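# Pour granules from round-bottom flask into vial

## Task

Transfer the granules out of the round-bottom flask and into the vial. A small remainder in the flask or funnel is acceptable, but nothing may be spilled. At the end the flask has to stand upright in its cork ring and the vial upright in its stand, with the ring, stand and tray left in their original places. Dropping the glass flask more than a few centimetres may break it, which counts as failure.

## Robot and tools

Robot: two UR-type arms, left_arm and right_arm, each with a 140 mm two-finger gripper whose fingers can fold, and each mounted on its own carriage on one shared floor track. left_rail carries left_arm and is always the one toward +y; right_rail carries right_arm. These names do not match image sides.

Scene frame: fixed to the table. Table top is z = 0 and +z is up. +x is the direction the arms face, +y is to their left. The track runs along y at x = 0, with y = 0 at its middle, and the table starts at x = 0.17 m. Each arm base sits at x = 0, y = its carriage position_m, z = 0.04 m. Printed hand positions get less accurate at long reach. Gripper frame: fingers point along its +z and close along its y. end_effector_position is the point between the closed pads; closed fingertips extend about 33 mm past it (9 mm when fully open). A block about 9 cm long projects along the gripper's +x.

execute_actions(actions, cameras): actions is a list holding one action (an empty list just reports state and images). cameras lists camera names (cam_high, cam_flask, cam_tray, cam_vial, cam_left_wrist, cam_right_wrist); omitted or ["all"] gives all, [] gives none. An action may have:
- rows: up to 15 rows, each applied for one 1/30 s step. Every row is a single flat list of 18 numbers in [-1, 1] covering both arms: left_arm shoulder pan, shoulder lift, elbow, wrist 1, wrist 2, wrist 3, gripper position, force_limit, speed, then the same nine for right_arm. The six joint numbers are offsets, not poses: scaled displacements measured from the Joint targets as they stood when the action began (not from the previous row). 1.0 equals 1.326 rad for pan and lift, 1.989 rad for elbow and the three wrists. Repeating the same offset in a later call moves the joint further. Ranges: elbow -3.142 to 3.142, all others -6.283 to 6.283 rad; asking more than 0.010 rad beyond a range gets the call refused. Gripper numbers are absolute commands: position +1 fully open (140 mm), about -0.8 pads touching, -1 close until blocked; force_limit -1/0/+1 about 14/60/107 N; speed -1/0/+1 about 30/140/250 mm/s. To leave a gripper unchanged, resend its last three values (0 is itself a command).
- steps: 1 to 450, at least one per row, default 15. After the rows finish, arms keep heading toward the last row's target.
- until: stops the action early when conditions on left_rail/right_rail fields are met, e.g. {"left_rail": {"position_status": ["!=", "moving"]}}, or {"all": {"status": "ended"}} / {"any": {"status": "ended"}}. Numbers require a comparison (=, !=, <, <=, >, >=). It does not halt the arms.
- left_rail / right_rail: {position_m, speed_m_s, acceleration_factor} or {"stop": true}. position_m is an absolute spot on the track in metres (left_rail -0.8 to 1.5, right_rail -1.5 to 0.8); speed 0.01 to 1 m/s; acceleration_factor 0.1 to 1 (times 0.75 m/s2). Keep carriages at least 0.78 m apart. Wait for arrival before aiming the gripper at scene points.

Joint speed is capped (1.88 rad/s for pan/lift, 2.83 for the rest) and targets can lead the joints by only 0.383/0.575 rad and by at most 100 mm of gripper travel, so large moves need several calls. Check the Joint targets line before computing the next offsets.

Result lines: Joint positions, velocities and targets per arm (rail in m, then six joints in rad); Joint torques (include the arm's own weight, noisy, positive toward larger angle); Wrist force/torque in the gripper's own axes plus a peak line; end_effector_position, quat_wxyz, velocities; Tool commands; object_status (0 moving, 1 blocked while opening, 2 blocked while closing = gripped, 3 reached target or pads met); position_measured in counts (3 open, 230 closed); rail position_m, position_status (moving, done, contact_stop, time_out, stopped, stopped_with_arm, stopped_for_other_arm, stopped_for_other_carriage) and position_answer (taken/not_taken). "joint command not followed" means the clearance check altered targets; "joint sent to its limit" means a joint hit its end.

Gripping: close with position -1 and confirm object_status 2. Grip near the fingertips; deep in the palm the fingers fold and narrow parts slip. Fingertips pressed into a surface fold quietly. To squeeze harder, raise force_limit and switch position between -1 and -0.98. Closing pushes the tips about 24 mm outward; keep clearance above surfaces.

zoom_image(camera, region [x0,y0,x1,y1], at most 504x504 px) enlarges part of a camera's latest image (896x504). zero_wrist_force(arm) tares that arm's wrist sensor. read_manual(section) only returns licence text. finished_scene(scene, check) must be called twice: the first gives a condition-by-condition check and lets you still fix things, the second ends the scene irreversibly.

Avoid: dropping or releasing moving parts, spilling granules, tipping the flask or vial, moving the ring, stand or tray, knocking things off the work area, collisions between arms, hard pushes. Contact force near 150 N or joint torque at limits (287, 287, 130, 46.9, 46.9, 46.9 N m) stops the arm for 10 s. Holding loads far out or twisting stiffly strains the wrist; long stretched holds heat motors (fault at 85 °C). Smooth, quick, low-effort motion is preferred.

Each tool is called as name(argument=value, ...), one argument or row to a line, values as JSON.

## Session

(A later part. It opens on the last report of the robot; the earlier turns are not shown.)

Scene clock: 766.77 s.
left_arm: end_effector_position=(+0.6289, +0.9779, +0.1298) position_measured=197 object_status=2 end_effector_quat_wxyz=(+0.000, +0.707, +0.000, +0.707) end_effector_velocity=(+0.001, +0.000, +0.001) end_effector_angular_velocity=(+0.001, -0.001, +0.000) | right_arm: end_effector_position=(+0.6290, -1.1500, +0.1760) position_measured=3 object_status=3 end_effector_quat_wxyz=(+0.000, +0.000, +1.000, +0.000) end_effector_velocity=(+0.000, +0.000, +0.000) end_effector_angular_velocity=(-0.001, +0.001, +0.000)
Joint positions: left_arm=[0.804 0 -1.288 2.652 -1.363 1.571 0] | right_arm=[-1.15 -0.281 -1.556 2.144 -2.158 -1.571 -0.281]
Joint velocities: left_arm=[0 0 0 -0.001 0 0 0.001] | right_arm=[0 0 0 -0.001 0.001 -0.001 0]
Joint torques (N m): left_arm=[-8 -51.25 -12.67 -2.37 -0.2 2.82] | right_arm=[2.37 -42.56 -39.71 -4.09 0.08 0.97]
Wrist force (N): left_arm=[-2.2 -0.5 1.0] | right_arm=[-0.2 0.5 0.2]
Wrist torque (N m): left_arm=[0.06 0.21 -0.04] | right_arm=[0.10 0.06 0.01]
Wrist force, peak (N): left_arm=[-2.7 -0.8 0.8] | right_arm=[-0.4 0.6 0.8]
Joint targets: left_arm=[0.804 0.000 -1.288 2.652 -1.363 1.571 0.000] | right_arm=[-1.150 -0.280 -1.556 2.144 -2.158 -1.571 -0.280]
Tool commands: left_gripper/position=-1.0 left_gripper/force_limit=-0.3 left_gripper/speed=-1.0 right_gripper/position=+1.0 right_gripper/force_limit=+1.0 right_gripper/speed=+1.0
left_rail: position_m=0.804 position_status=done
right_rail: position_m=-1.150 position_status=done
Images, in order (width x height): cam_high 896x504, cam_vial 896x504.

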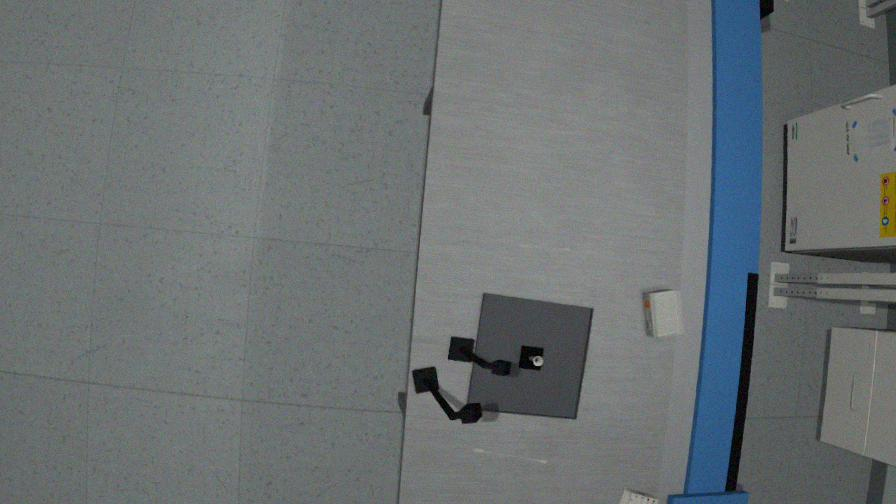

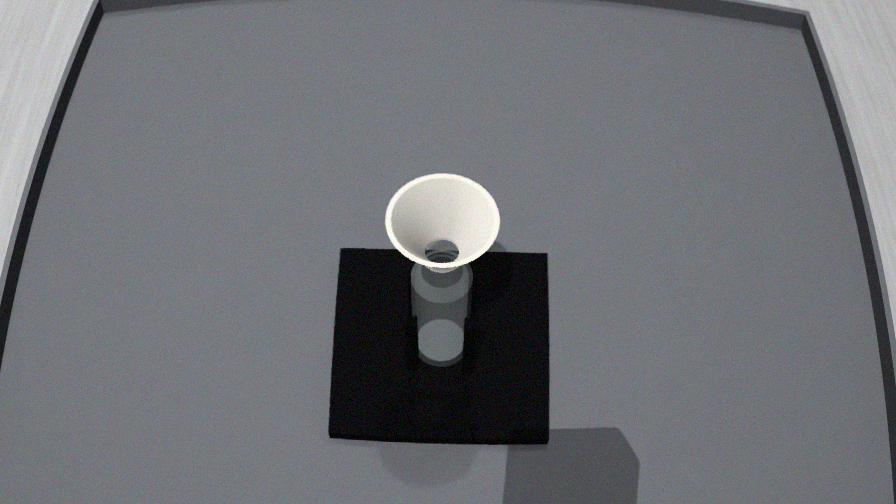

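execute_actions(
  actions=[
    {"rows":[[0,-0.0012,-0.0001,0.0008,0,0,-1,-0.3,-1,0,0,0,0,0,0,1,1,1],[0,-0.0085,-0.0004,0.006,0,0,-1,-0.3,-1,0,0,0,0,0,0,1,1,1],[0,-0.0255,-0.0011,0.0181,0,0,-1,-0.3,-1,0,0,0,0,0,0,1,1,1],[0,-0.0538,-0.0023,0.0381,0,0,-1,-0.3,-1,0,0,0,0,0,0,1,1,1],[0,-0.0926,-0.004,0.0656,0,0,-1,-0.3,-1,0,0,0,0,0,0,1,1,1],[0,-0.14,-0.0061,0.0993,0,0,-1,-0.3,-1,0,0,0,0,0,0,1,1,1],[0,-0.1931,-0.0084,0.1369,0,0,-1,-0.3,-1,0,0,0,0,0,0,1,1,1],[0,-0.248,-0.0108,0.1758,0,0,-1,-0.3,-1,0,0,0,0,0,0,1,1,1],[0,-0.3011,-0.0131,0.2135,0,0,-1,-0.3,-1,0,0,0,0,0,0,1,1,1],[0,-0.3485,-0.0151,0.2471,0,0,-1,-0.3,-1,0,0,0,0,0,0,1,1,1],[0,-0.3873,-0.0168,0.2746,0,0,-1,-0.3,-1,0,0,0,0,0,0,1,1,1],[0,-0.4156,-0.018,0.2946,0,0,-1,-0.3,-1,0,0,0,0,0,0,1,1,1],[0,-0.4326,-0.0188,0.3067,0,0,-1,-0.3,-1,0,0,0,0,0,0,1,1,1],[0,-0.4399,-0.0191,0.3119,0,0,-1,-0.3,-1,0,0,0,0,0,0,1,1,1],[0,-0.4411,-0.0192,0.3127,0,0,-1,-0.3,-1,0,0,0,0,0,0,1,1,1]],"steps":22},
  ],
  cameras=["cam_left_wrist"],
)

Scene clock: 866.80 s.
left_arm: end_effector_position=(+0.5801, +0.9779, +0.3002) position_measured=197 object_status=2 end_effector_quat_wxyz=(+0.000, +0.707, +0.000, +0.707) end_effector_velocity=(+0.000, -0.001, +0.001) end_effector_angular_velocity=(+0.000, +0.000, -0.002) | right_arm: end_effector_position=(+0.6290, -1.1500, +0.1760) position_measured=3 object_status=3 end_effector_quat_wxyz=(+0.000, +0.000, +1.000, +0.000) end_effector_velocity=(+0.000, +0.001, +0.001) end_effector_angular_velocity=(+0.001, -0.001, +0.002)
Joint positions: left_arm=[0.804 0 -1.873 2.614 -0.742 1.571 0] | right_arm=[-1.15 -0.281 -1.556 2.144 -2.158 -1.571 -0.281]
Joint velocities: left_arm=[0 -0.001 -0.004 0 0.004 0.001 0] | right_arm=[0 0.002 -0.001 0 0 0.001 0]
Joint torques (N m): left_arm=[-6.68 -19.24 -46.92 -1.15 -0.56 2.84] | right_arm=[2.05 -45.25 -39.12 -3.87 0.21 1.43]
Wrist force (N): left_arm=[-1.8 -0.5 0.7] | right_arm=[0.0 0.0 0.4]
Wrist torque (N m): left_arm=[0.10 0.12 -0.07] | right_arm=[-0.01 -0.01 0.00]
Wrist force, peak (N): left_arm=[-6.5 -1.1 1.1] | right_arm=[-0.3 -0.2 0.9]
Joint targets: left_arm=[0.804 0.000 -1.873 2.614 -0.741 1.571 0.000] | right_arm=[-1.150 -0.280 -1.556 2.144 -2.158 -1.571 -0.280]
left_rail: position_m=0.804 position_status=done
right_rail: position_m=-1.150 position_status=done
Images, in order (width x height): cam_left_wrist 896x504.

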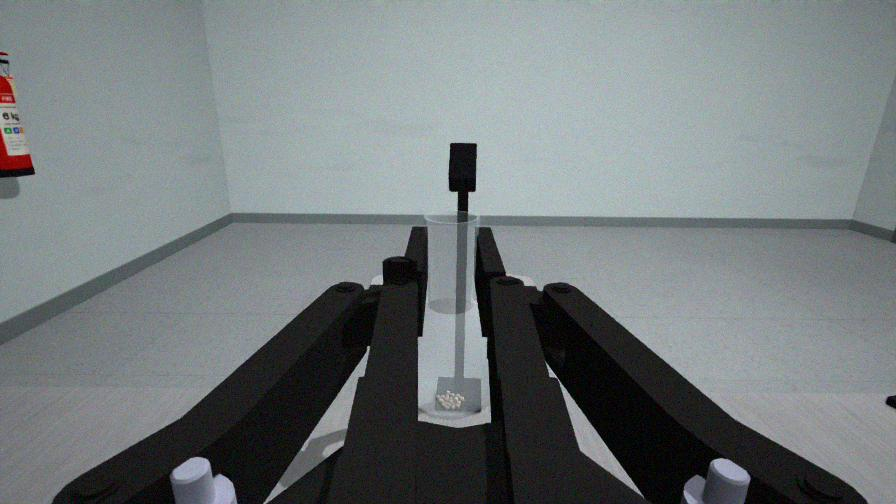

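execute_actions(
  actions=[
    {"left_rail":{"position_m":0.05},"steps":120,"until":{"left_rail":{"position_status":["!=","moving"]}}},
  ],
  cameras=["cam_high", "cam_left_wrist", "cam_vial", "cam_tray"],
)

Scene clock: 875.23 s.
left_arm: end_effector_position=(+0.5801, +0.2240, +0.3003) position_measured=197 object_status=2 end_effector_quat_wxyz=(+0.000, +0.707, +0.000, +0.707) end_effector_velocity=(+0.000, -0.001, +0.000) end_effector_angular_velocity=(+0.000, +0.000, +0.001) | right_arm: end_effector_position=(+0.6290, -1.1500, +0.1760) position_measured=3 object_status=3 end_effector_quat_wxyz=(+0.000, +0.000, +1.000, +0.000) end_effector_velocity=(+0.000, +0.000, +0.000) end_effector_angular_velocity=(+0.000, -0.001, +0.000)
Joint positions: left_arm=[0.05 0 -1.873 2.614 -0.741 1.571 0] | right_arm=[-1.15 -0.281 -1.556 2.144 -2.158 -1.571 -0.281]
Joint velocities: left_arm=[-0.001 0.001 0 0 0 0 0] | right_arm=[0 0 -0.001 0.001 0 0.001 0]
Joint torques (N m): left_arm=[-6.53 -20.87 -36.33 -3.64 -0.96 2.79] | right_arm=[-0.43 -42.46 -40.46 -3.87 -0.36 1.53]
Wrist force (N): left_arm=[-1.5 -0.8 0.6] | right_arm=[-0.7 0.4 0.4]
Wrist torque (N m): left_arm=[0.04 0.05 -0.08] | right_arm=[0.09 0.15 0.01]
Wrist force, peak (N): left_arm=[-1.6 -2.7 0.6] | right_arm=[-0.4 0.2 1.0]
Joint targets: left_arm=[0.050 0.000 -1.873 2.614 -0.741 1.571 0.000] | right_arm=[-1.150 -0.280 -1.556 2.144 -2.158 -1.571 -0.280]
Tool commands: left_gripper/position=-1.0 left_gripper/force_limit=-0.3 left_gripper/speed=-1.0 right_gripper/position=+1.0 right_gripper/force_limit=+1.0 right_gripper/speed=+1.0
left_rail: position_m=0.050 position_status=done
right_rail: position_m=-1.150 position_status=done
Images, in order (width x height): cam_high 896x504, cam_tray 896x504, cam_vial 896x504, cam_left_wrist 896x504.

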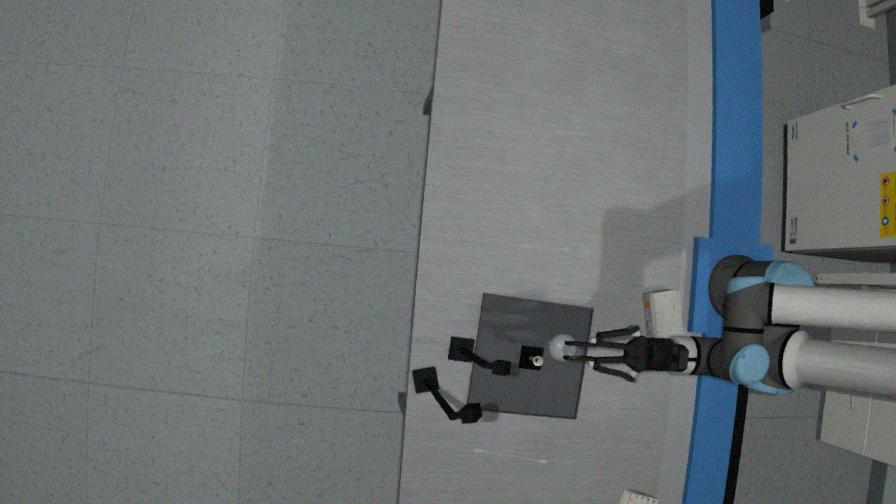

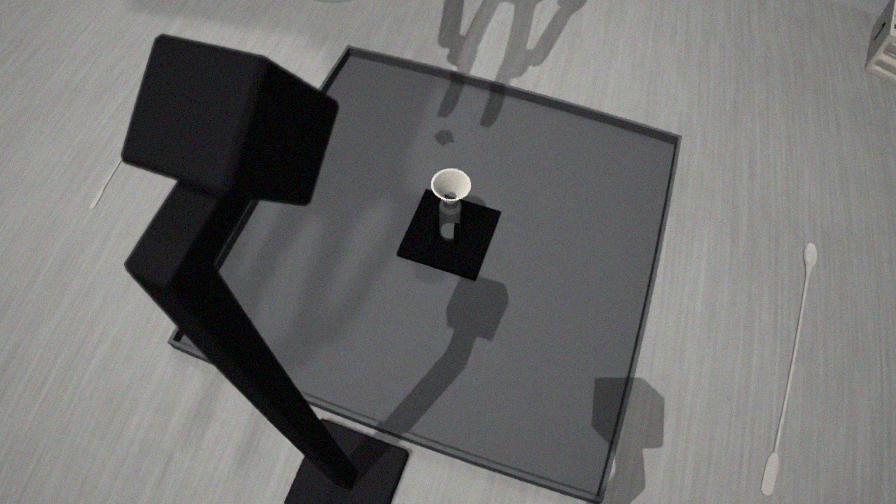

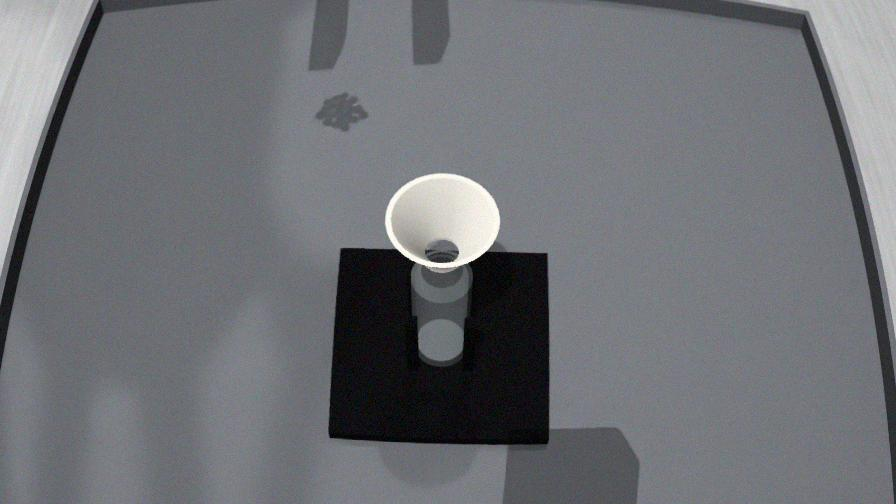

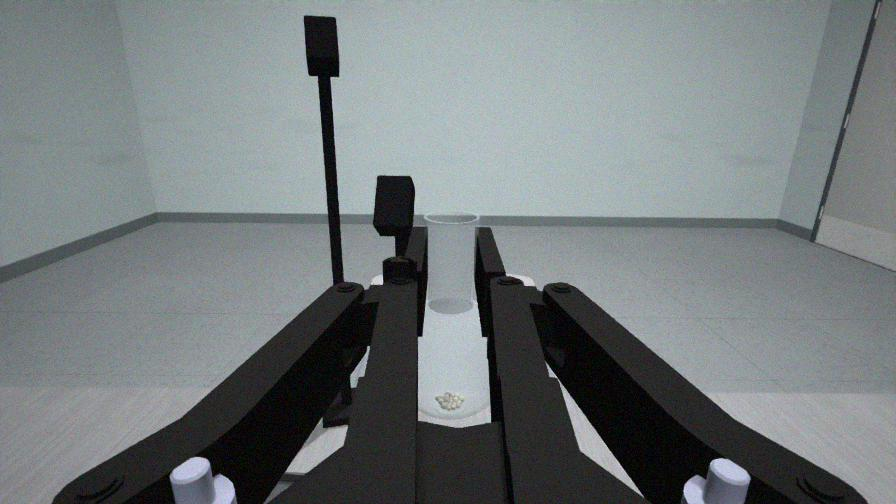

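zoom_image(
  camera="cam_vial",
  region=[0, 0, 504, 504],
)

zoom_image(
  camera="cam_tray",
  region=[340, 0, 720, 300],
)

zoom_image(
  camera="cam_high",
  region=[400, 220, 780, 440],
)

Scaled by 1.000.

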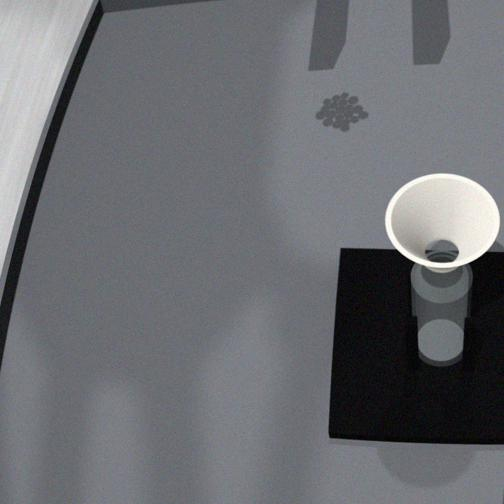

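Scaled by 1.326 from the camera's 896x504 image, which has a finer 1280x720 frame.

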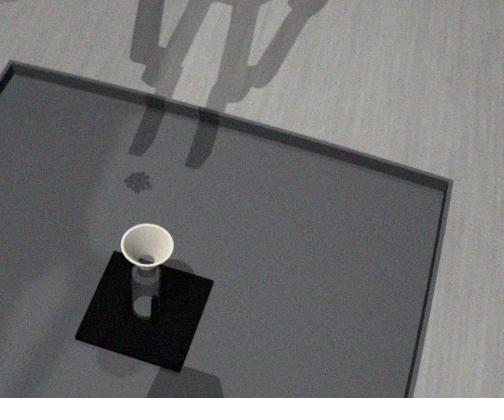

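Scaled by 1.326 from the camera's 896x504 image, which has a finer 1280x720 frame.

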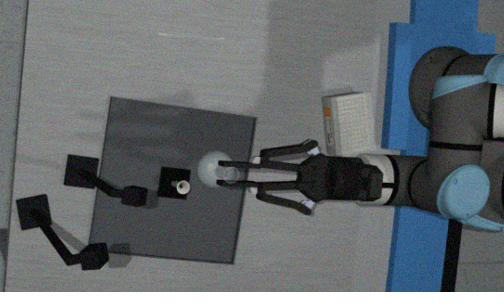

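zoom_image(
  camera="cam_high",
  region=[500, 325, 620, 395],
)

zoom_image(
  camera="cam_tray",
  region=[380, 140, 540, 300],
)

zoom_image(
  camera="cam_left_wrist",
  region=[280, 0, 560, 280],
)

Scaled by 4.200 from the camera's 896x504 image, which has a finer 1280x720 frame.

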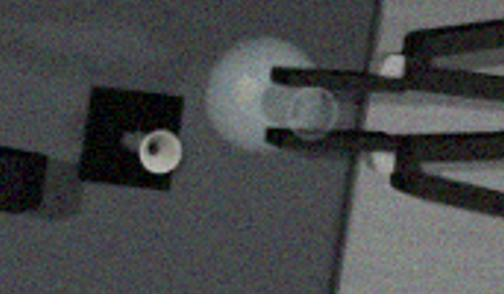

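Scaled by 3.150 from the camera's 896x504 image, which has a finer 1280x720 frame.

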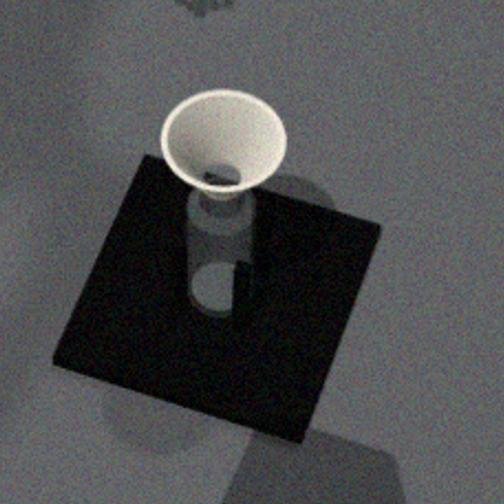

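Scaled by 1.800 from the camera's 896x504 image, which has a finer 1280x720 frame.

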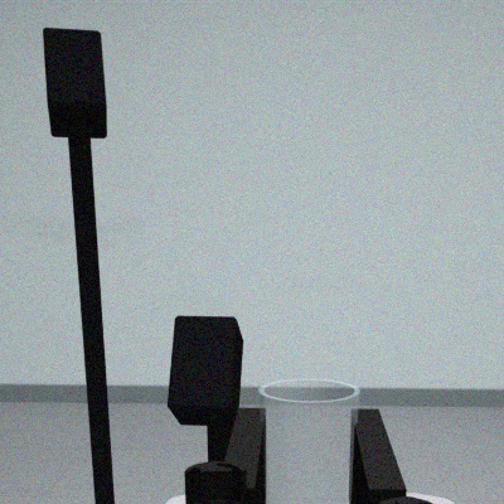

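zoom_image(
  camera="cam_high",
  region=[600, 260, 740, 380],
)

Scaled by 3.600 from the camera's 896x504 image, which has a finer 1280x720 frame.

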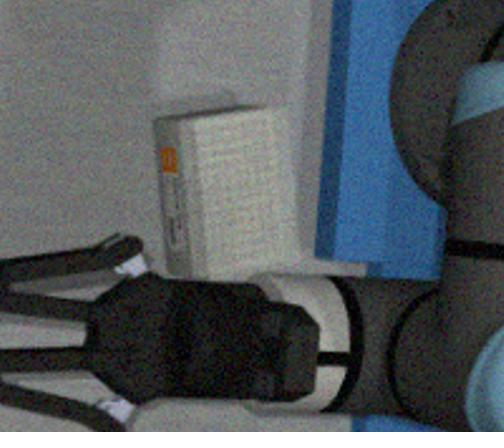

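execute_actions(
  actions=[
    {"left_rail":{"position_m":0.10},"rows":[[0,0,0,0,0,-0.0011,-1,-0.3,-1,0,0,0,0,0,0,1,1,1],[0,0,0,0,0,-0.0076,-1,-0.3,-1,0,0,0,0,0,0,1,1,1],[0,0,0,0,0,-0.0229,-1,-0.3,-1,0,0,0,0,0,0,1,1,1],[0,0,0,0,0,-0.0481,-1,-0.3,-1,0,0,0,0,0,0,1,1,1],[0,0,0,0,0,-0.0828,-1,-0.3,-1,0,0,0,0,0,0,1,1,1],[0,0,0,0,0,-0.1253,-1,-0.3,-1,0,0,0,0,0,0,1,1,1],[0,0,0,0,0,-0.1727,-1,-0.3,-1,0,0,0,0,0,0,1,1,1],[0,0,0,0,0,-0.2219,-1,-0.3,-1,0,0,0,0,0,0,1,1,1],[0,0,0,0,0,-0.2694,-1,-0.3,-1,0,0,0,0,0,0,1,1,1],[0,0,0,0,0,-0.3118,-1,-0.3,-1,0,0,0,0,0,0,1,1,1],[0,0,0,0,0,-0.3466,-1,-0.3,-1,0,0,0,0,0,0,1,1,1],[0,0,0,0,0,-0.3718,-1,-0.3,-1,0,0,0,0,0,0,1,1,1],[0,0,0,0,0,-0.3871,-1,-0.3,-1,0,0,0,0,0,0,1,1,1],[0,0,0,0,0,-0.3936,-1,-0.3,-1,0,0,0,0,0,0,1,1,1],[0,0,0,0,0,-0.3947,-1,-0.3,-1,0,0,0,0,0,0,1,1,1]],"steps":22},
  ],
  cameras=["cam_vial", "cam_left_wrist"],
)

Scene clock: 1203.67 s.
left_arm: end_effector_position=(+0.5801, +0.2739, +0.3003) position_measured=197 object_status=2 end_effector_quat_wxyz=(+0.271, +0.653, +0.270, +0.654) end_effector_velocity=(+0.000, +0.000, +0.000) end_effector_angular_velocity=(-0.003, +0.000, +0.000) | right_arm: end_effector_position=(+0.6290, -1.1500, +0.1760) position_measured=3 object_status=3 end_effector_quat_wxyz=(+0.000, +0.000, +1.000, +0.000) end_effector_velocity=(+0.000, -0.001, +0.000) end_effector_angular_velocity=(-0.001, -0.001, -0.001)
Joint positions: left_arm=[0.1 0 -1.873 2.614 -0.741 1.571 -0.785] | right_arm=[-1.15 -0.281 -1.556 2.144 -2.158 -1.571 -0.281]
Joint velocities: left_arm=[0 0 0 0 0 0.001 -0.003] | right_arm=[0 -0.001 0 -0.001 -0.001 -0.001 0]
Joint torques (N m): left_arm=[-4.71 -9.18 -30.92 -4.77 -1.46 -1.94] | right_arm=[4.18 -45.19 -38.48 -3.73 0 1.78]
Wrist force (N): left_arm=[-0.7 -0.6 0.2] | right_arm=[-0.2 0.3 0.6]
Wrist torque (N m): left_arm=[0.17 -0.01 -0.08] | right_arm=[0.07 0.05 0.00]
Wrist force, peak (N): left_arm=[-1.5 -2.4 0.2] | right_arm=[-0.4 0.7 0.8]
Joint targets: left_arm=[0.100 0.000 -1.873 2.614 -0.741 1.571 -0.785] | right_arm=[-1.150 -0.280 -1.556 2.144 -2.158 -1.571 -0.280]
left_rail: position_m=0.100 position_status=done
right_rail: position_m=-1.150 position_status=done
Images, in order (width x height): cam_vial 896x504, cam_left_wrist 896x504.

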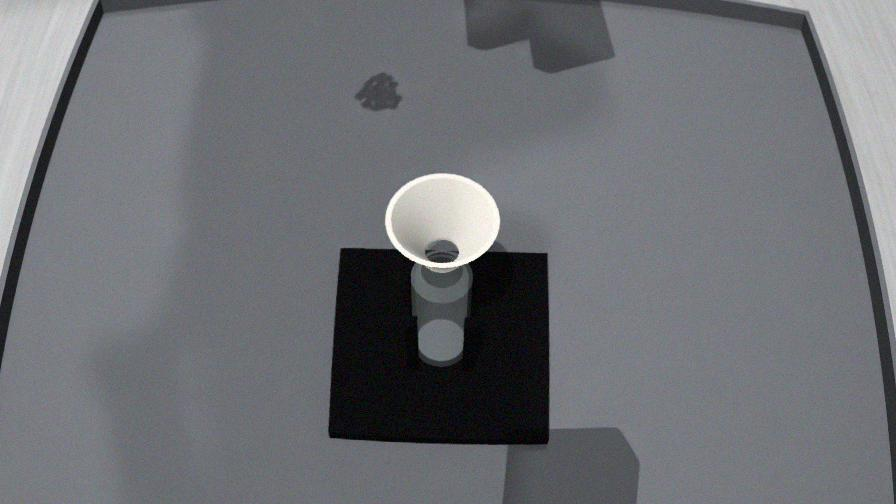

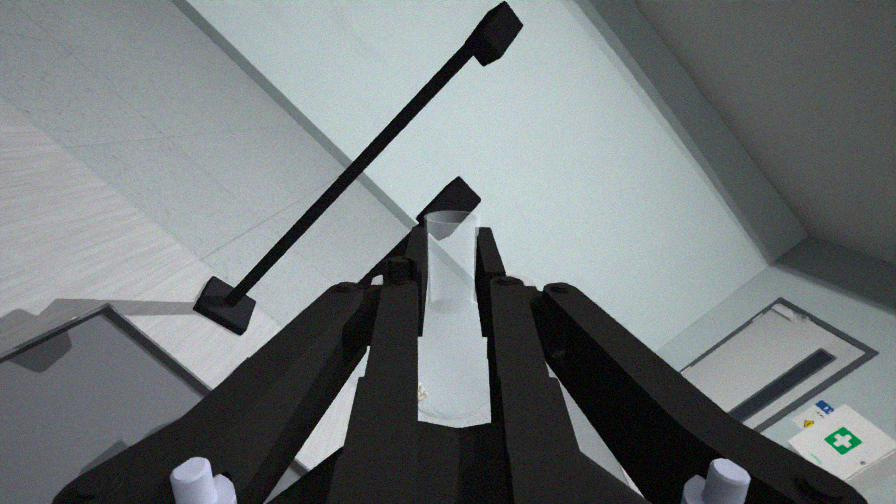

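execute_actions(
  actions=[
    {"rows":[[0,0.0004,0.0001,-0.0004,0,-0.0011,-1,-0.3,-1,0,0,0,0,0,0,1,1,1],[0,0.0031,0.0007,-0.0028,0,-0.0076,-1,-0.3,-1,0,0,0,0,0,0,1,1,1],[0,0.0094,0.0023,-0.0085,0,-0.0229,-1,-0.3,-1,0,0,0,0,0,0,1,1,1],[0,0.0199,0.0047,-0.018,0,-0.0481,-1,-0.3,-1,0,0,0,0,0,0,1,1,1],[0,0.0342,0.0082,-0.031,0,-0.0828,-1,-0.3,-1,0,0,0,0,0,0,1,1,1],[0,0.0517,0.0124,-0.0468,0,-0.1253,-1,-0.3,-1,0,0,0,0,0,0,1,1,1],[0,0.0713,0.017,-0.0646,0,-0.1727,-1,-0.3,-1,0,0,0,0,0,0,1,1,1],[0,0.0916,0.0219,-0.0829,0,-0.2219,-1,-0.3,-1,0,0,0,0,0,0,1,1,1],[0,0.1112,0.0266,-0.1007,0,-0.2694,-1,-0.3,-1,0,0,0,0,0,0,1,1,1],[0,0.1287,0.0307,-0.1165,0,-0.3118,-1,-0.3,-1,0,0,0,0,0,0,1,1,1],[0,0.143,0.0342,-0.1295,0,-0.3466,-1,-0.3,-1,0,0,0,0,0,0,1,1,1],[0,0.1535,0.0367,-0.139,0,-0.3718,-1,-0.3,-1,0,0,0,0,0,0,1,1,1],[0,0.1598,0.0382,-0.1447,0,-0.3871,-1,-0.3,-1,0,0,0,0,0,0,1,1,1],[0,0.1625,0.0388,-0.1471,0,-0.3936,-1,-0.3,-1,0,0,0,0,0,0,1,1,1],[0,0.1629,0.0389,-0.1475,0,-0.3947,-1,-0.3,-1,0,0,0,0,0,0,1,1,1]],"steps":22},
  ],
  cameras=["cam_high", "cam_tray", "cam_vial", "cam_left_wrist"],
)

Scene clock: 1219.73 s.
left_arm: end_effector_position=(+0.5801, +0.2739, +0.2204) position_measured=197 object_status=2 end_effector_quat_wxyz=(+0.500, +0.500, +0.499, +0.500) end_effector_velocity=(+0.000, +0.000, +0.000) end_effector_angular_velocity=(-0.004, +0.000, -0.001) | right_arm: end_effector_position=(+0.6290, -1.1500, +0.1760) position_measured=3 object_status=3 end_effector_quat_wxyz=(+0.000, +0.000, +1.000, +0.000) end_effector_velocity=(+0.000, +0.000, +0.001) end_effector_angular_velocity=(+0.000, -0.001, +0.000)
Joint positions: left_arm=[0.1 0 -1.657 2.691 -1.035 1.571 -1.57] | right_arm=[-1.15 -0.281 -1.556 2.144 -2.158 -1.571 -0.281]
Joint velocities: left_arm=[0 0 0.001 0 -0.001 0.001 -0.004] | right_arm=[0 -0.001 -0.002 0 0 0 -0.001]
Joint torques (N m): left_arm=[-4.23 -9.11 -12.65 -5.29 -1.74 -2.08] | right_arm=[3.91 -45.98 -38.25 -3.46 -0.25 2.16]
Wrist force (N): left_arm=[-0.2 -0.1 0.2] | right_arm=[0.0 0.4 0.5]
Wrist torque (N m): left_arm=[0.21 -0.08 -0.08] | right_arm=[0.10 0.01 0.00]
Wrist force, peak (N): left_arm=[-1.1 -2.1 -0.2] | right_arm=[-0.4 0.3 1.0]
Joint targets: left_arm=[0.100 0.000 -1.657 2.691 -1.035 1.571 -1.570] | right_arm=[-1.150 -0.280 -1.556 2.144 -2.158 -1.571 -0.280]
left_rail: position_m=0.100 position_status=done
right_rail: position_m=-1.150 position_status=done
Images, in order (width x height): cam_high 896x504, cam_tray 896x504, cam_vial 896x504, cam_left_wrist 896x504.

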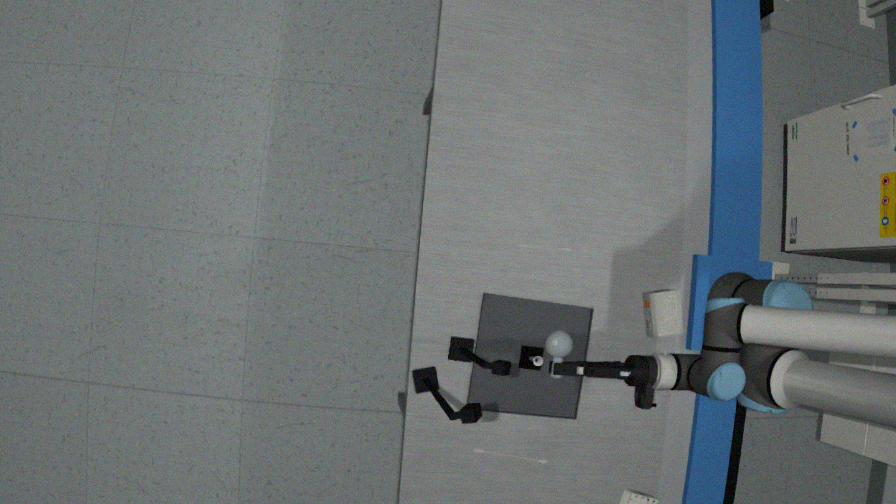

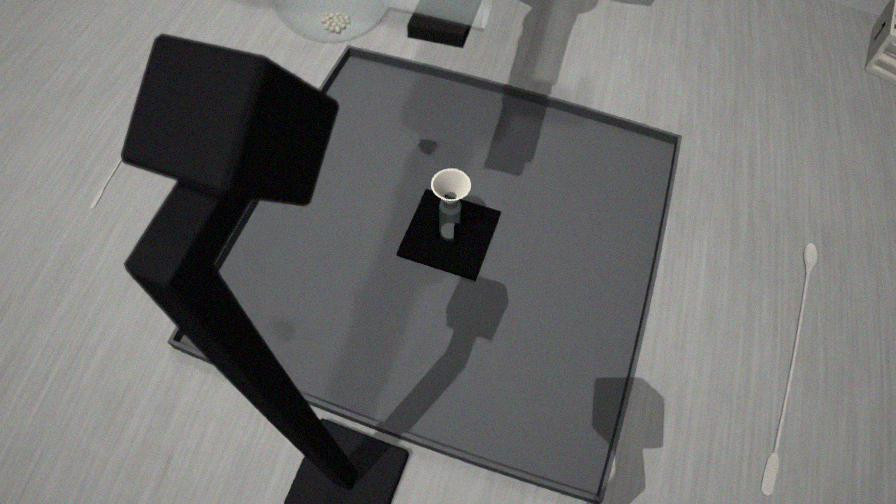

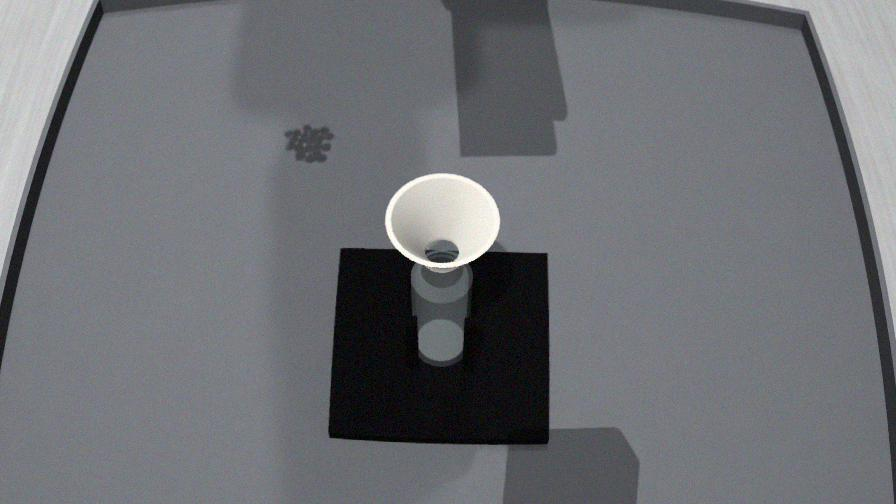

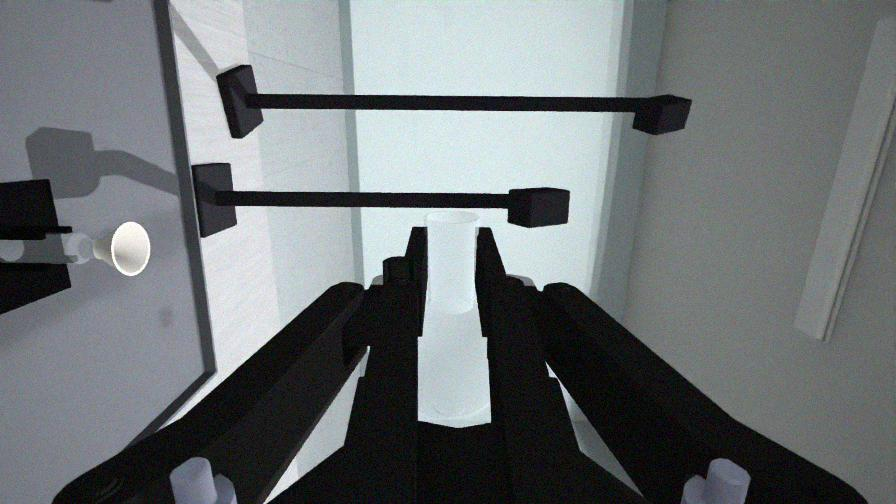

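zoom_image(
  camera="cam_left_wrist",
  region=[0, 140, 240, 340],
)

zoom_image(
  camera="cam_high",
  region=[500, 310, 620, 400],
)

zoom_image(
  camera="cam_tray",
  region=[250, 0, 570, 180],
)

Scaled by 2.100 from the camera's 896x504 image, which has a finer 1280x720 frame.

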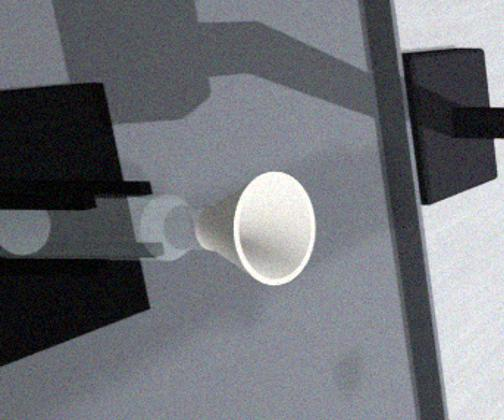

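Scaled by 4.200 from the camera's 896x504 image, which has a finer 1280x720 frame.

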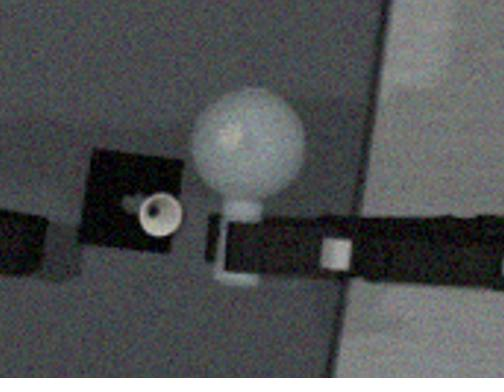

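Scaled by 1.575 from the camera's 896x504 image, which has a finer 1280x720 frame.

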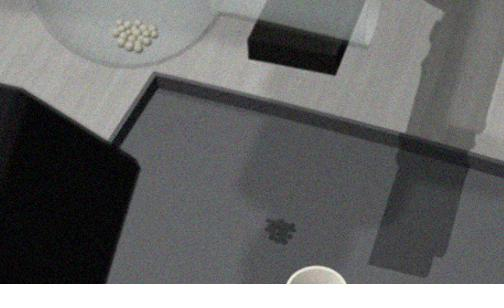

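execute_actions(
  actions=[
    {"left_rail":{"position_m":0.079},"rows":[[0,0.0001,-0.0001,0.0003,0,0,-1,-0.3,-1,0,0,0,0,0,0,1,1,1],[0,0.0009,-0.0005,0.0025,0,0,-1,-0.3,-1,0,0,0,0,0,0,1,1,1],[0,0.0026,-0.0016,0.0075,0,0,-1,-0.3,-1,0,0,0,0,0,0,1,1,1],[0,0.0056,-0.0034,0.0157,0,0,-1,-0.3,-1,0,0,0,0,0,0,1,1,1],[0,0.0096,-0.0058,0.027,0,0,-1,-0.3,-1,0,0,0,0,0,0,1,1,1],[0,0.0145,-0.0088,0.0409,0,0,-1,-0.3,-1,0,0,0,0,0,0,1,1,1],[0,0.02,-0.0121,0.0564,0,0,-1,-0.3,-1,0,0,0,0,0,0,1,1,1],[0,0.0256,-0.0155,0.0725,0,0,-1,-0.3,-1,0,0,0,0,0,0,1,1,1],[0,0.0311,-0.0188,0.088,0,0,-1,-0.3,-1,0,0,0,0,0,0,1,1,1],[0,0.036,-0.0218,0.1018,0,0,-1,-0.3,-1,0,0,0,0,0,0,1,1,1],[0,0.04,-0.0242,0.1131,0,0,-1,-0.3,-1,0,0,0,0,0,0,1,1,1],[0,0.0429,-0.026,0.1214,0,0,-1,-0.3,-1,0,0,0,0,0,0,1,1,1],[0,0.0447,-0.0271,0.1264,0,0,-1,-0.3,-1,0,0,0,0,0,0,1,1,1],[0,0.0455,-0.0275,0.1285,0,0,-1,-0.3,-1,0,0,0,0,0,0,1,1,1],[0,0.0456,-0.0276,0.1289,0,0,-1,-0.3,-1,0,0,0,0,0,0,1,1,1]],"steps":22},
  ],
  cameras=["cam_high", "cam_tray", "cam_vial", "cam_left_wrist"],
)

Scene clock: 1280.10 s.
left_arm: end_effector_position=(+0.5718, +0.2528, +0.1368) position_measured=197 object_status=2 end_effector_quat_wxyz=(+0.431, +0.561, +0.560, +0.431) end_effector_velocity=(+0.000, +0.000, -0.001) end_effector_angular_velocity=(+0.000, +0.004, +0.000) | right_arm: end_effector_position=(+0.6290, -1.1500, +0.1760) position_measured=3 object_status=3 end_effector_quat_wxyz=(+0.000, +0.000, +1.000, +0.000) end_effector_velocity=(+0.000, +0.000, +0.001) end_effector_angular_velocity=(-0.001, -0.001, -0.001)
Joint positions: left_arm=[0.079 0 -1.597 2.636 -0.779 1.571 -1.57] | right_arm=[-1.15 -0.281 -1.556 2.144 -2.158 -1.571 -0.28]
Joint velocities: left_arm=[0 0.001 0.001 -0.001 0.004 0.001 0] | right_arm=[0 0 0 -0.001 0 -0.001 0.001]
Joint torques (N m): left_arm=[-1.82 -13.98 -37.17 -0.52 -0.89 -1.75] | right_arm=[5.53 -45.64 -39.36 -3.23 -0.67 2.72]
Wrist force (N): left_arm=[0.2 0.6 0.0] | right_arm=[0.0 0.3 0.9]
Wrist torque (N m): left_arm=[0.37 -0.07 -0.06] | right_arm=[0.05 -0.01 0.00]
Wrist force, peak (N): left_arm=[-1.7 1.0 0.5] | right_arm=[0.2 0.2 1.2]
Joint targets: left_arm=[0.079 0.000 -1.597 2.636 -0.778 1.571 -1.570] | right_arm=[-1.150 -0.280 -1.556 2.144 -2.158 -1.571 -0.280]
left_rail: position_m=0.079 position_status=done
right_rail: position_m=-1.150 position_status=done
Images, in order (width x height): cam_high 896x504, cam_tray 896x504, cam_vial 896x504, cam_left_wrist 896x504.

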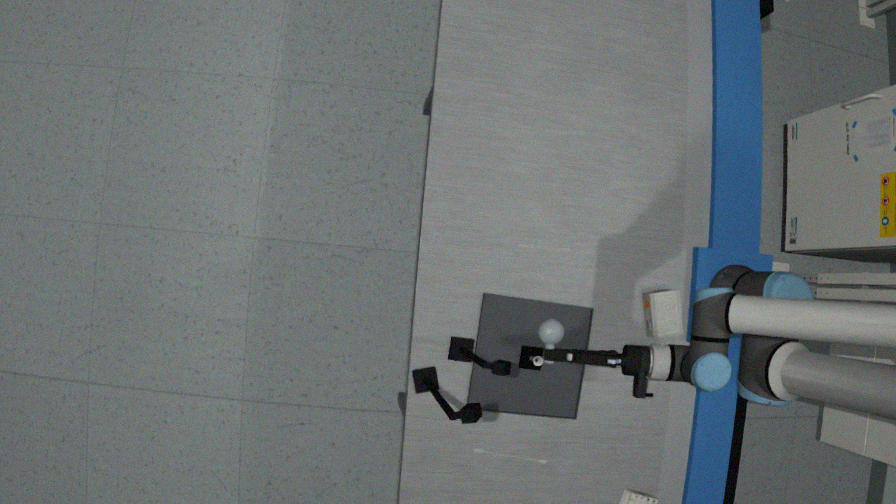

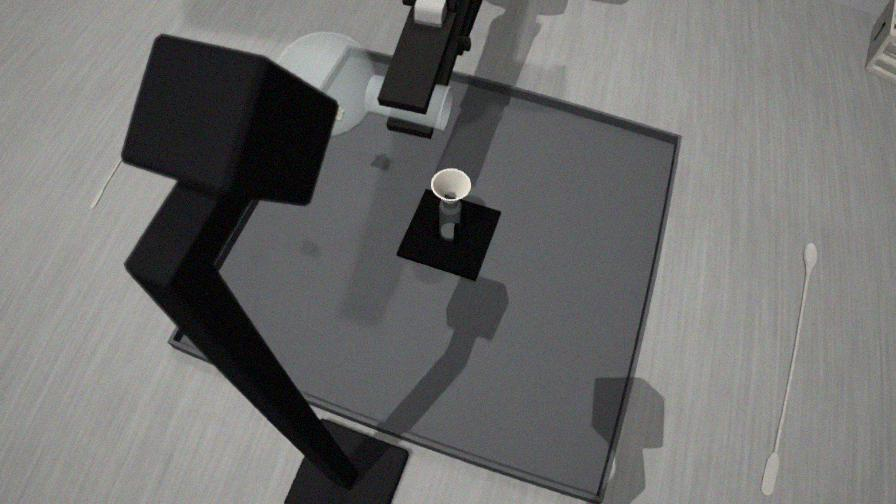

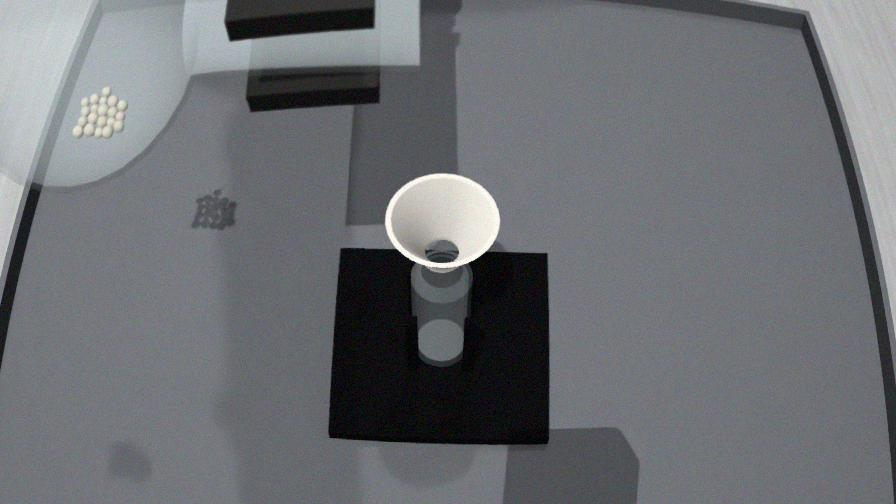

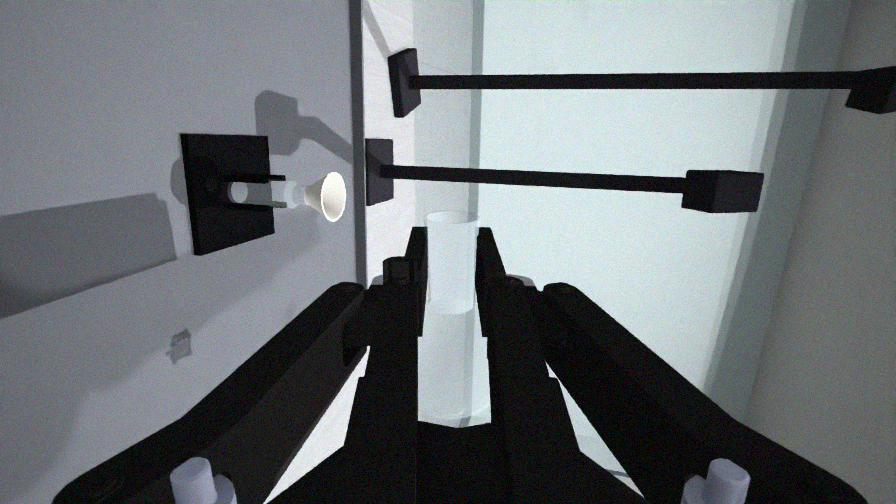

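zoom_image(
  camera="cam_left_wrist",
  region=[160, 110, 520, 310],
)

zoom_image(
  camera="cam_vial",
  region=[0, 0, 504, 300],
)

zoom_image(
  camera="cam_tray",
  region=[260, 0, 520, 260],
)

zoom_image(
  camera="cam_high",
  region=[500, 310, 620, 400],
)

Scaled by 1.400 from the camera's 896x504 image, which has a finer 1280x720 frame.

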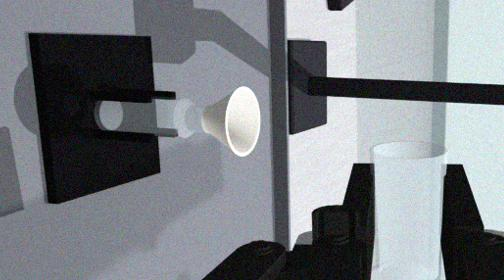

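Scaled by 1.000.

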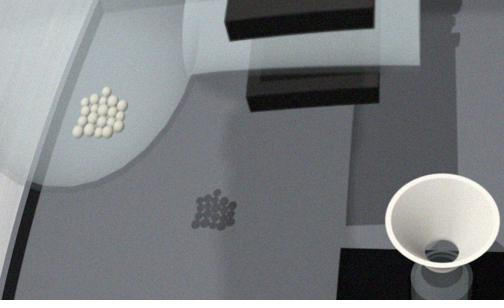

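Scaled by 1.938 from the camera's 896x504 image, which has a finer 1280x720 frame.

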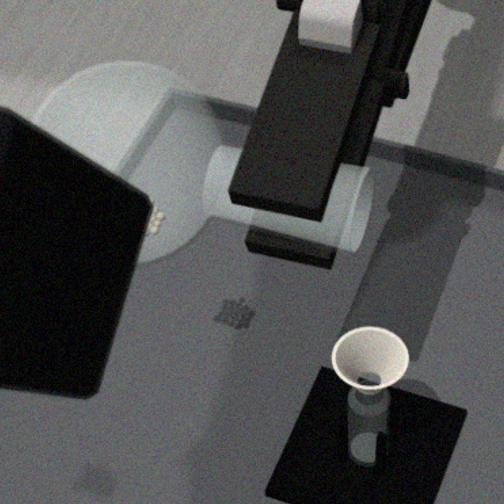

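Scaled by 4.200 from the camera's 896x504 image, which has a finer 1280x720 frame.

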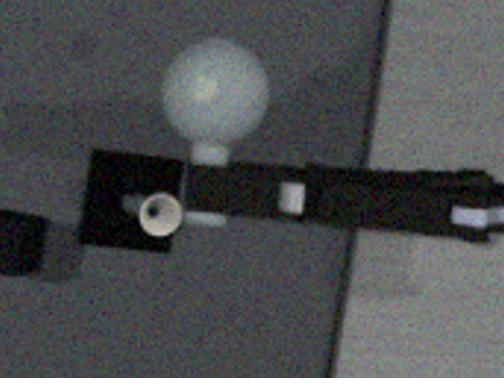

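execute_actions(
  actions=[
    {"left_rail":{"position_m":0.0872},"rows":[[0,0.0002,0,-0.0001,0,-0.0005,-1,-0.3,-1,0,0,0,0,0,0,1,1,1],[0,0.0012,-0.0001,-0.0007,0,-0.0034,-1,-0.3,-1,0,0,0,0,0,0,1,1,1],[0,0.0035,-0.0002,-0.0022,0,-0.0102,-1,-0.3,-1,0,0,0,0,0,0,1,1,1],[0,0.0073,-0.0003,-0.0045,0,-0.0214,-1,-0.3,-1,0,0,0,0,0,0,1,1,1],[0,0.0126,-0.0006,-0.0078,0,-0.0368,-1,-0.3,-1,0,0,0,0,0,0,1,1,1],[0,0.019,-0.0009,-0.0118,0,-0.0557,-1,-0.3,-1,0,0,0,0,0,0,1,1,1],[0,0.0262,-0.0012,-0.0163,0,-0.0768,-1,-0.3,-1,0,0,0,0,0,0,1,1,1],[0,0.0337,-0.0016,-0.0209,0,-0.0987,-1,-0.3,-1,0,0,0,0,0,0,1,1,1],[0,0.0409,-0.0019,-0.0254,0,-0.1198,-1,-0.3,-1,0,0,0,0,0,0,1,1,1],[0,0.0474,-0.0022,-0.0293,0,-0.1387,-1,-0.3,-1,0,0,0,0,0,0,1,1,1],[0,0.0526,-0.0025,-0.0326,0,-0.1541,-1,-0.3,-1,0,0,0,0,0,0,1,1,1],[0,0.0565,-0.0026,-0.035,0,-0.1653,-1,-0.3,-1,0,0,0,0,0,0,1,1,1],[0,0.0588,-0.0028,-0.0364,0,-0.1721,-1,-0.3,-1,0,0,0,0,0,0,1,1,1],[0,0.0598,-0.0028,-0.037,0,-0.175,-1,-0.3,-1,0,0,0,0,0,0,1,1,1],[0,0.0599,-0.0028,-0.0371,0,-0.1755,-1,-0.3,-1,0,0,0,0,0,0,1,1,1]],"steps":20},
  ],
  cameras=["cam_high", "cam_tray", "cam_vial", "cam_left_wrist"],
)

Scene clock: 1335.00 s.
left_arm: end_effector_position=(+0.5832, +0.2611, +0.1160) position_measured=197 object_status=2 end_effector_quat_wxyz=(+0.499, +0.456, +0.649, +0.349) end_effector_velocity=(+0.000, -0.001, +0.000) end_effector_angular_velocity=(-0.003, +0.000, -0.001) | right_arm: end_effector_position=(+0.6290, -1.1500, +0.1760) position_measured=3 object_status=3 end_effector_quat_wxyz=(+0.000, +0.000, +1.000, +0.000) end_effector_velocity=(+0.001, +0.000, +0.001) end_effector_angular_velocity=(+0.000, -0.003, +0.001)
Joint positions: left_arm=[0.087 0 -1.517 2.631 -0.852 1.571 -1.919] | right_arm=[-1.15 -0.281 -1.556 2.144 -2.158 -1.571 -0.28]
Joint velocities: left_arm=[0 0 0.001 0 -0.001 0.001 -0.003] | right_arm=[0 0.001 -0.001 -0.001 -0.001 0.001 0]
Joint torques (N m): left_arm=[-1.51 -15.84 -32.45 -3.95 -0.37 -2.1] | right_arm=[9.01 -41.87 -39.61 -3.83 -0.47 1.95]
Wrist force (N): left_arm=[-0.1 -0.3 -0.1] | right_arm=[-0.2 0.3 0.7]
Wrist torque (N m): left_arm=[0.13 -0.01 -0.06] | right_arm=[0.06 0.03 0.00]
Wrist force, peak (N): left_arm=[2.1 0.8 -0.5] | right_arm=[-0.2 0.3 1.2]
Joint targets: left_arm=[0.087 0.000 -1.517 2.631 -0.852 1.571 -1.919] | right_arm=[-1.150 -0.280 -1.556 2.144 -2.158 -1.571 -0.280]
left_rail: position_m=0.087 position_status=done
right_rail: position_m=-1.150 position_status=done
Images, in order (width x height): cam_high 896x504, cam_tray 896x504, cam_vial 896x504, cam_left_wrist 896x504.

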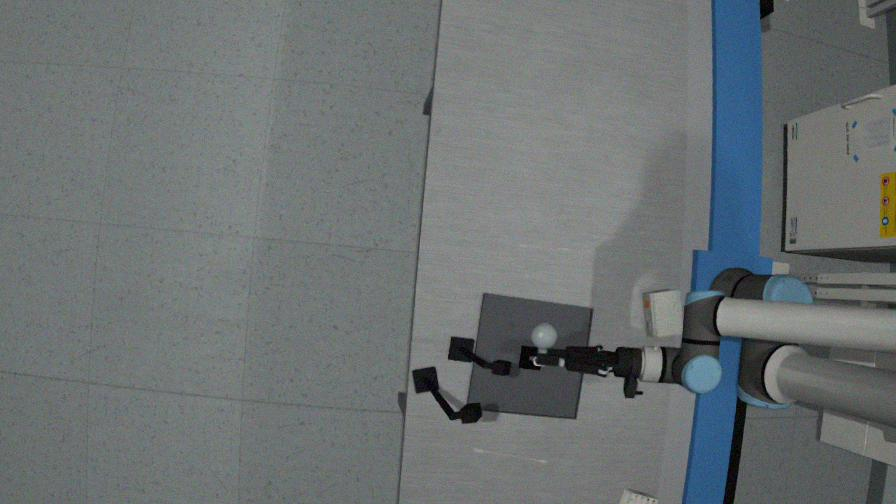

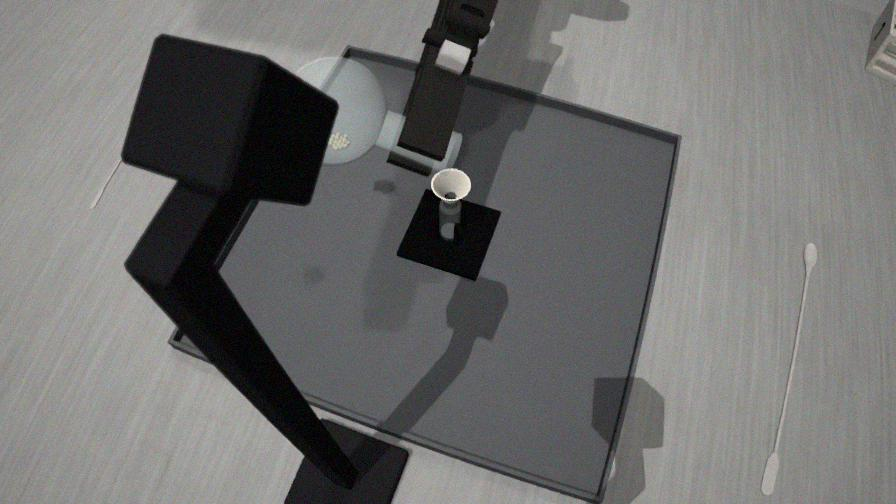

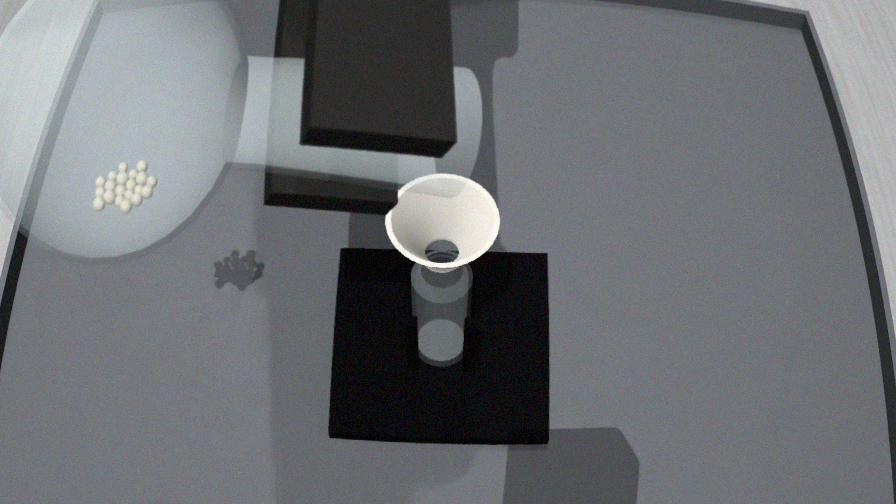

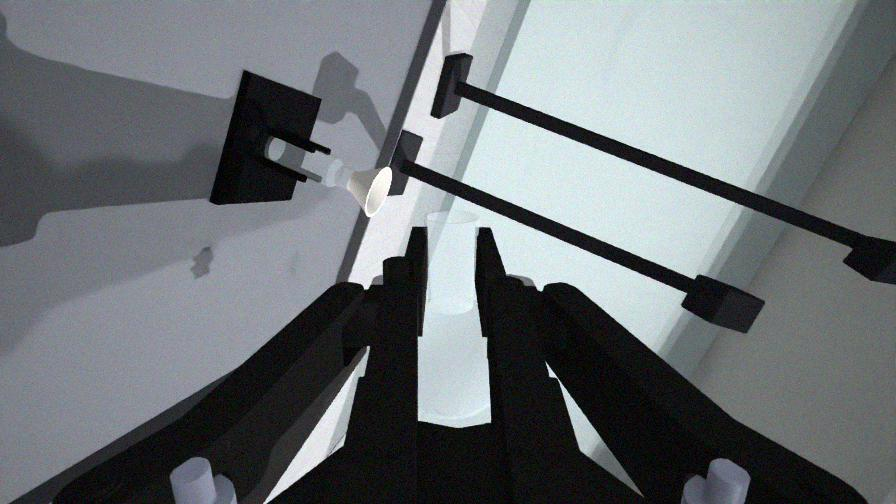

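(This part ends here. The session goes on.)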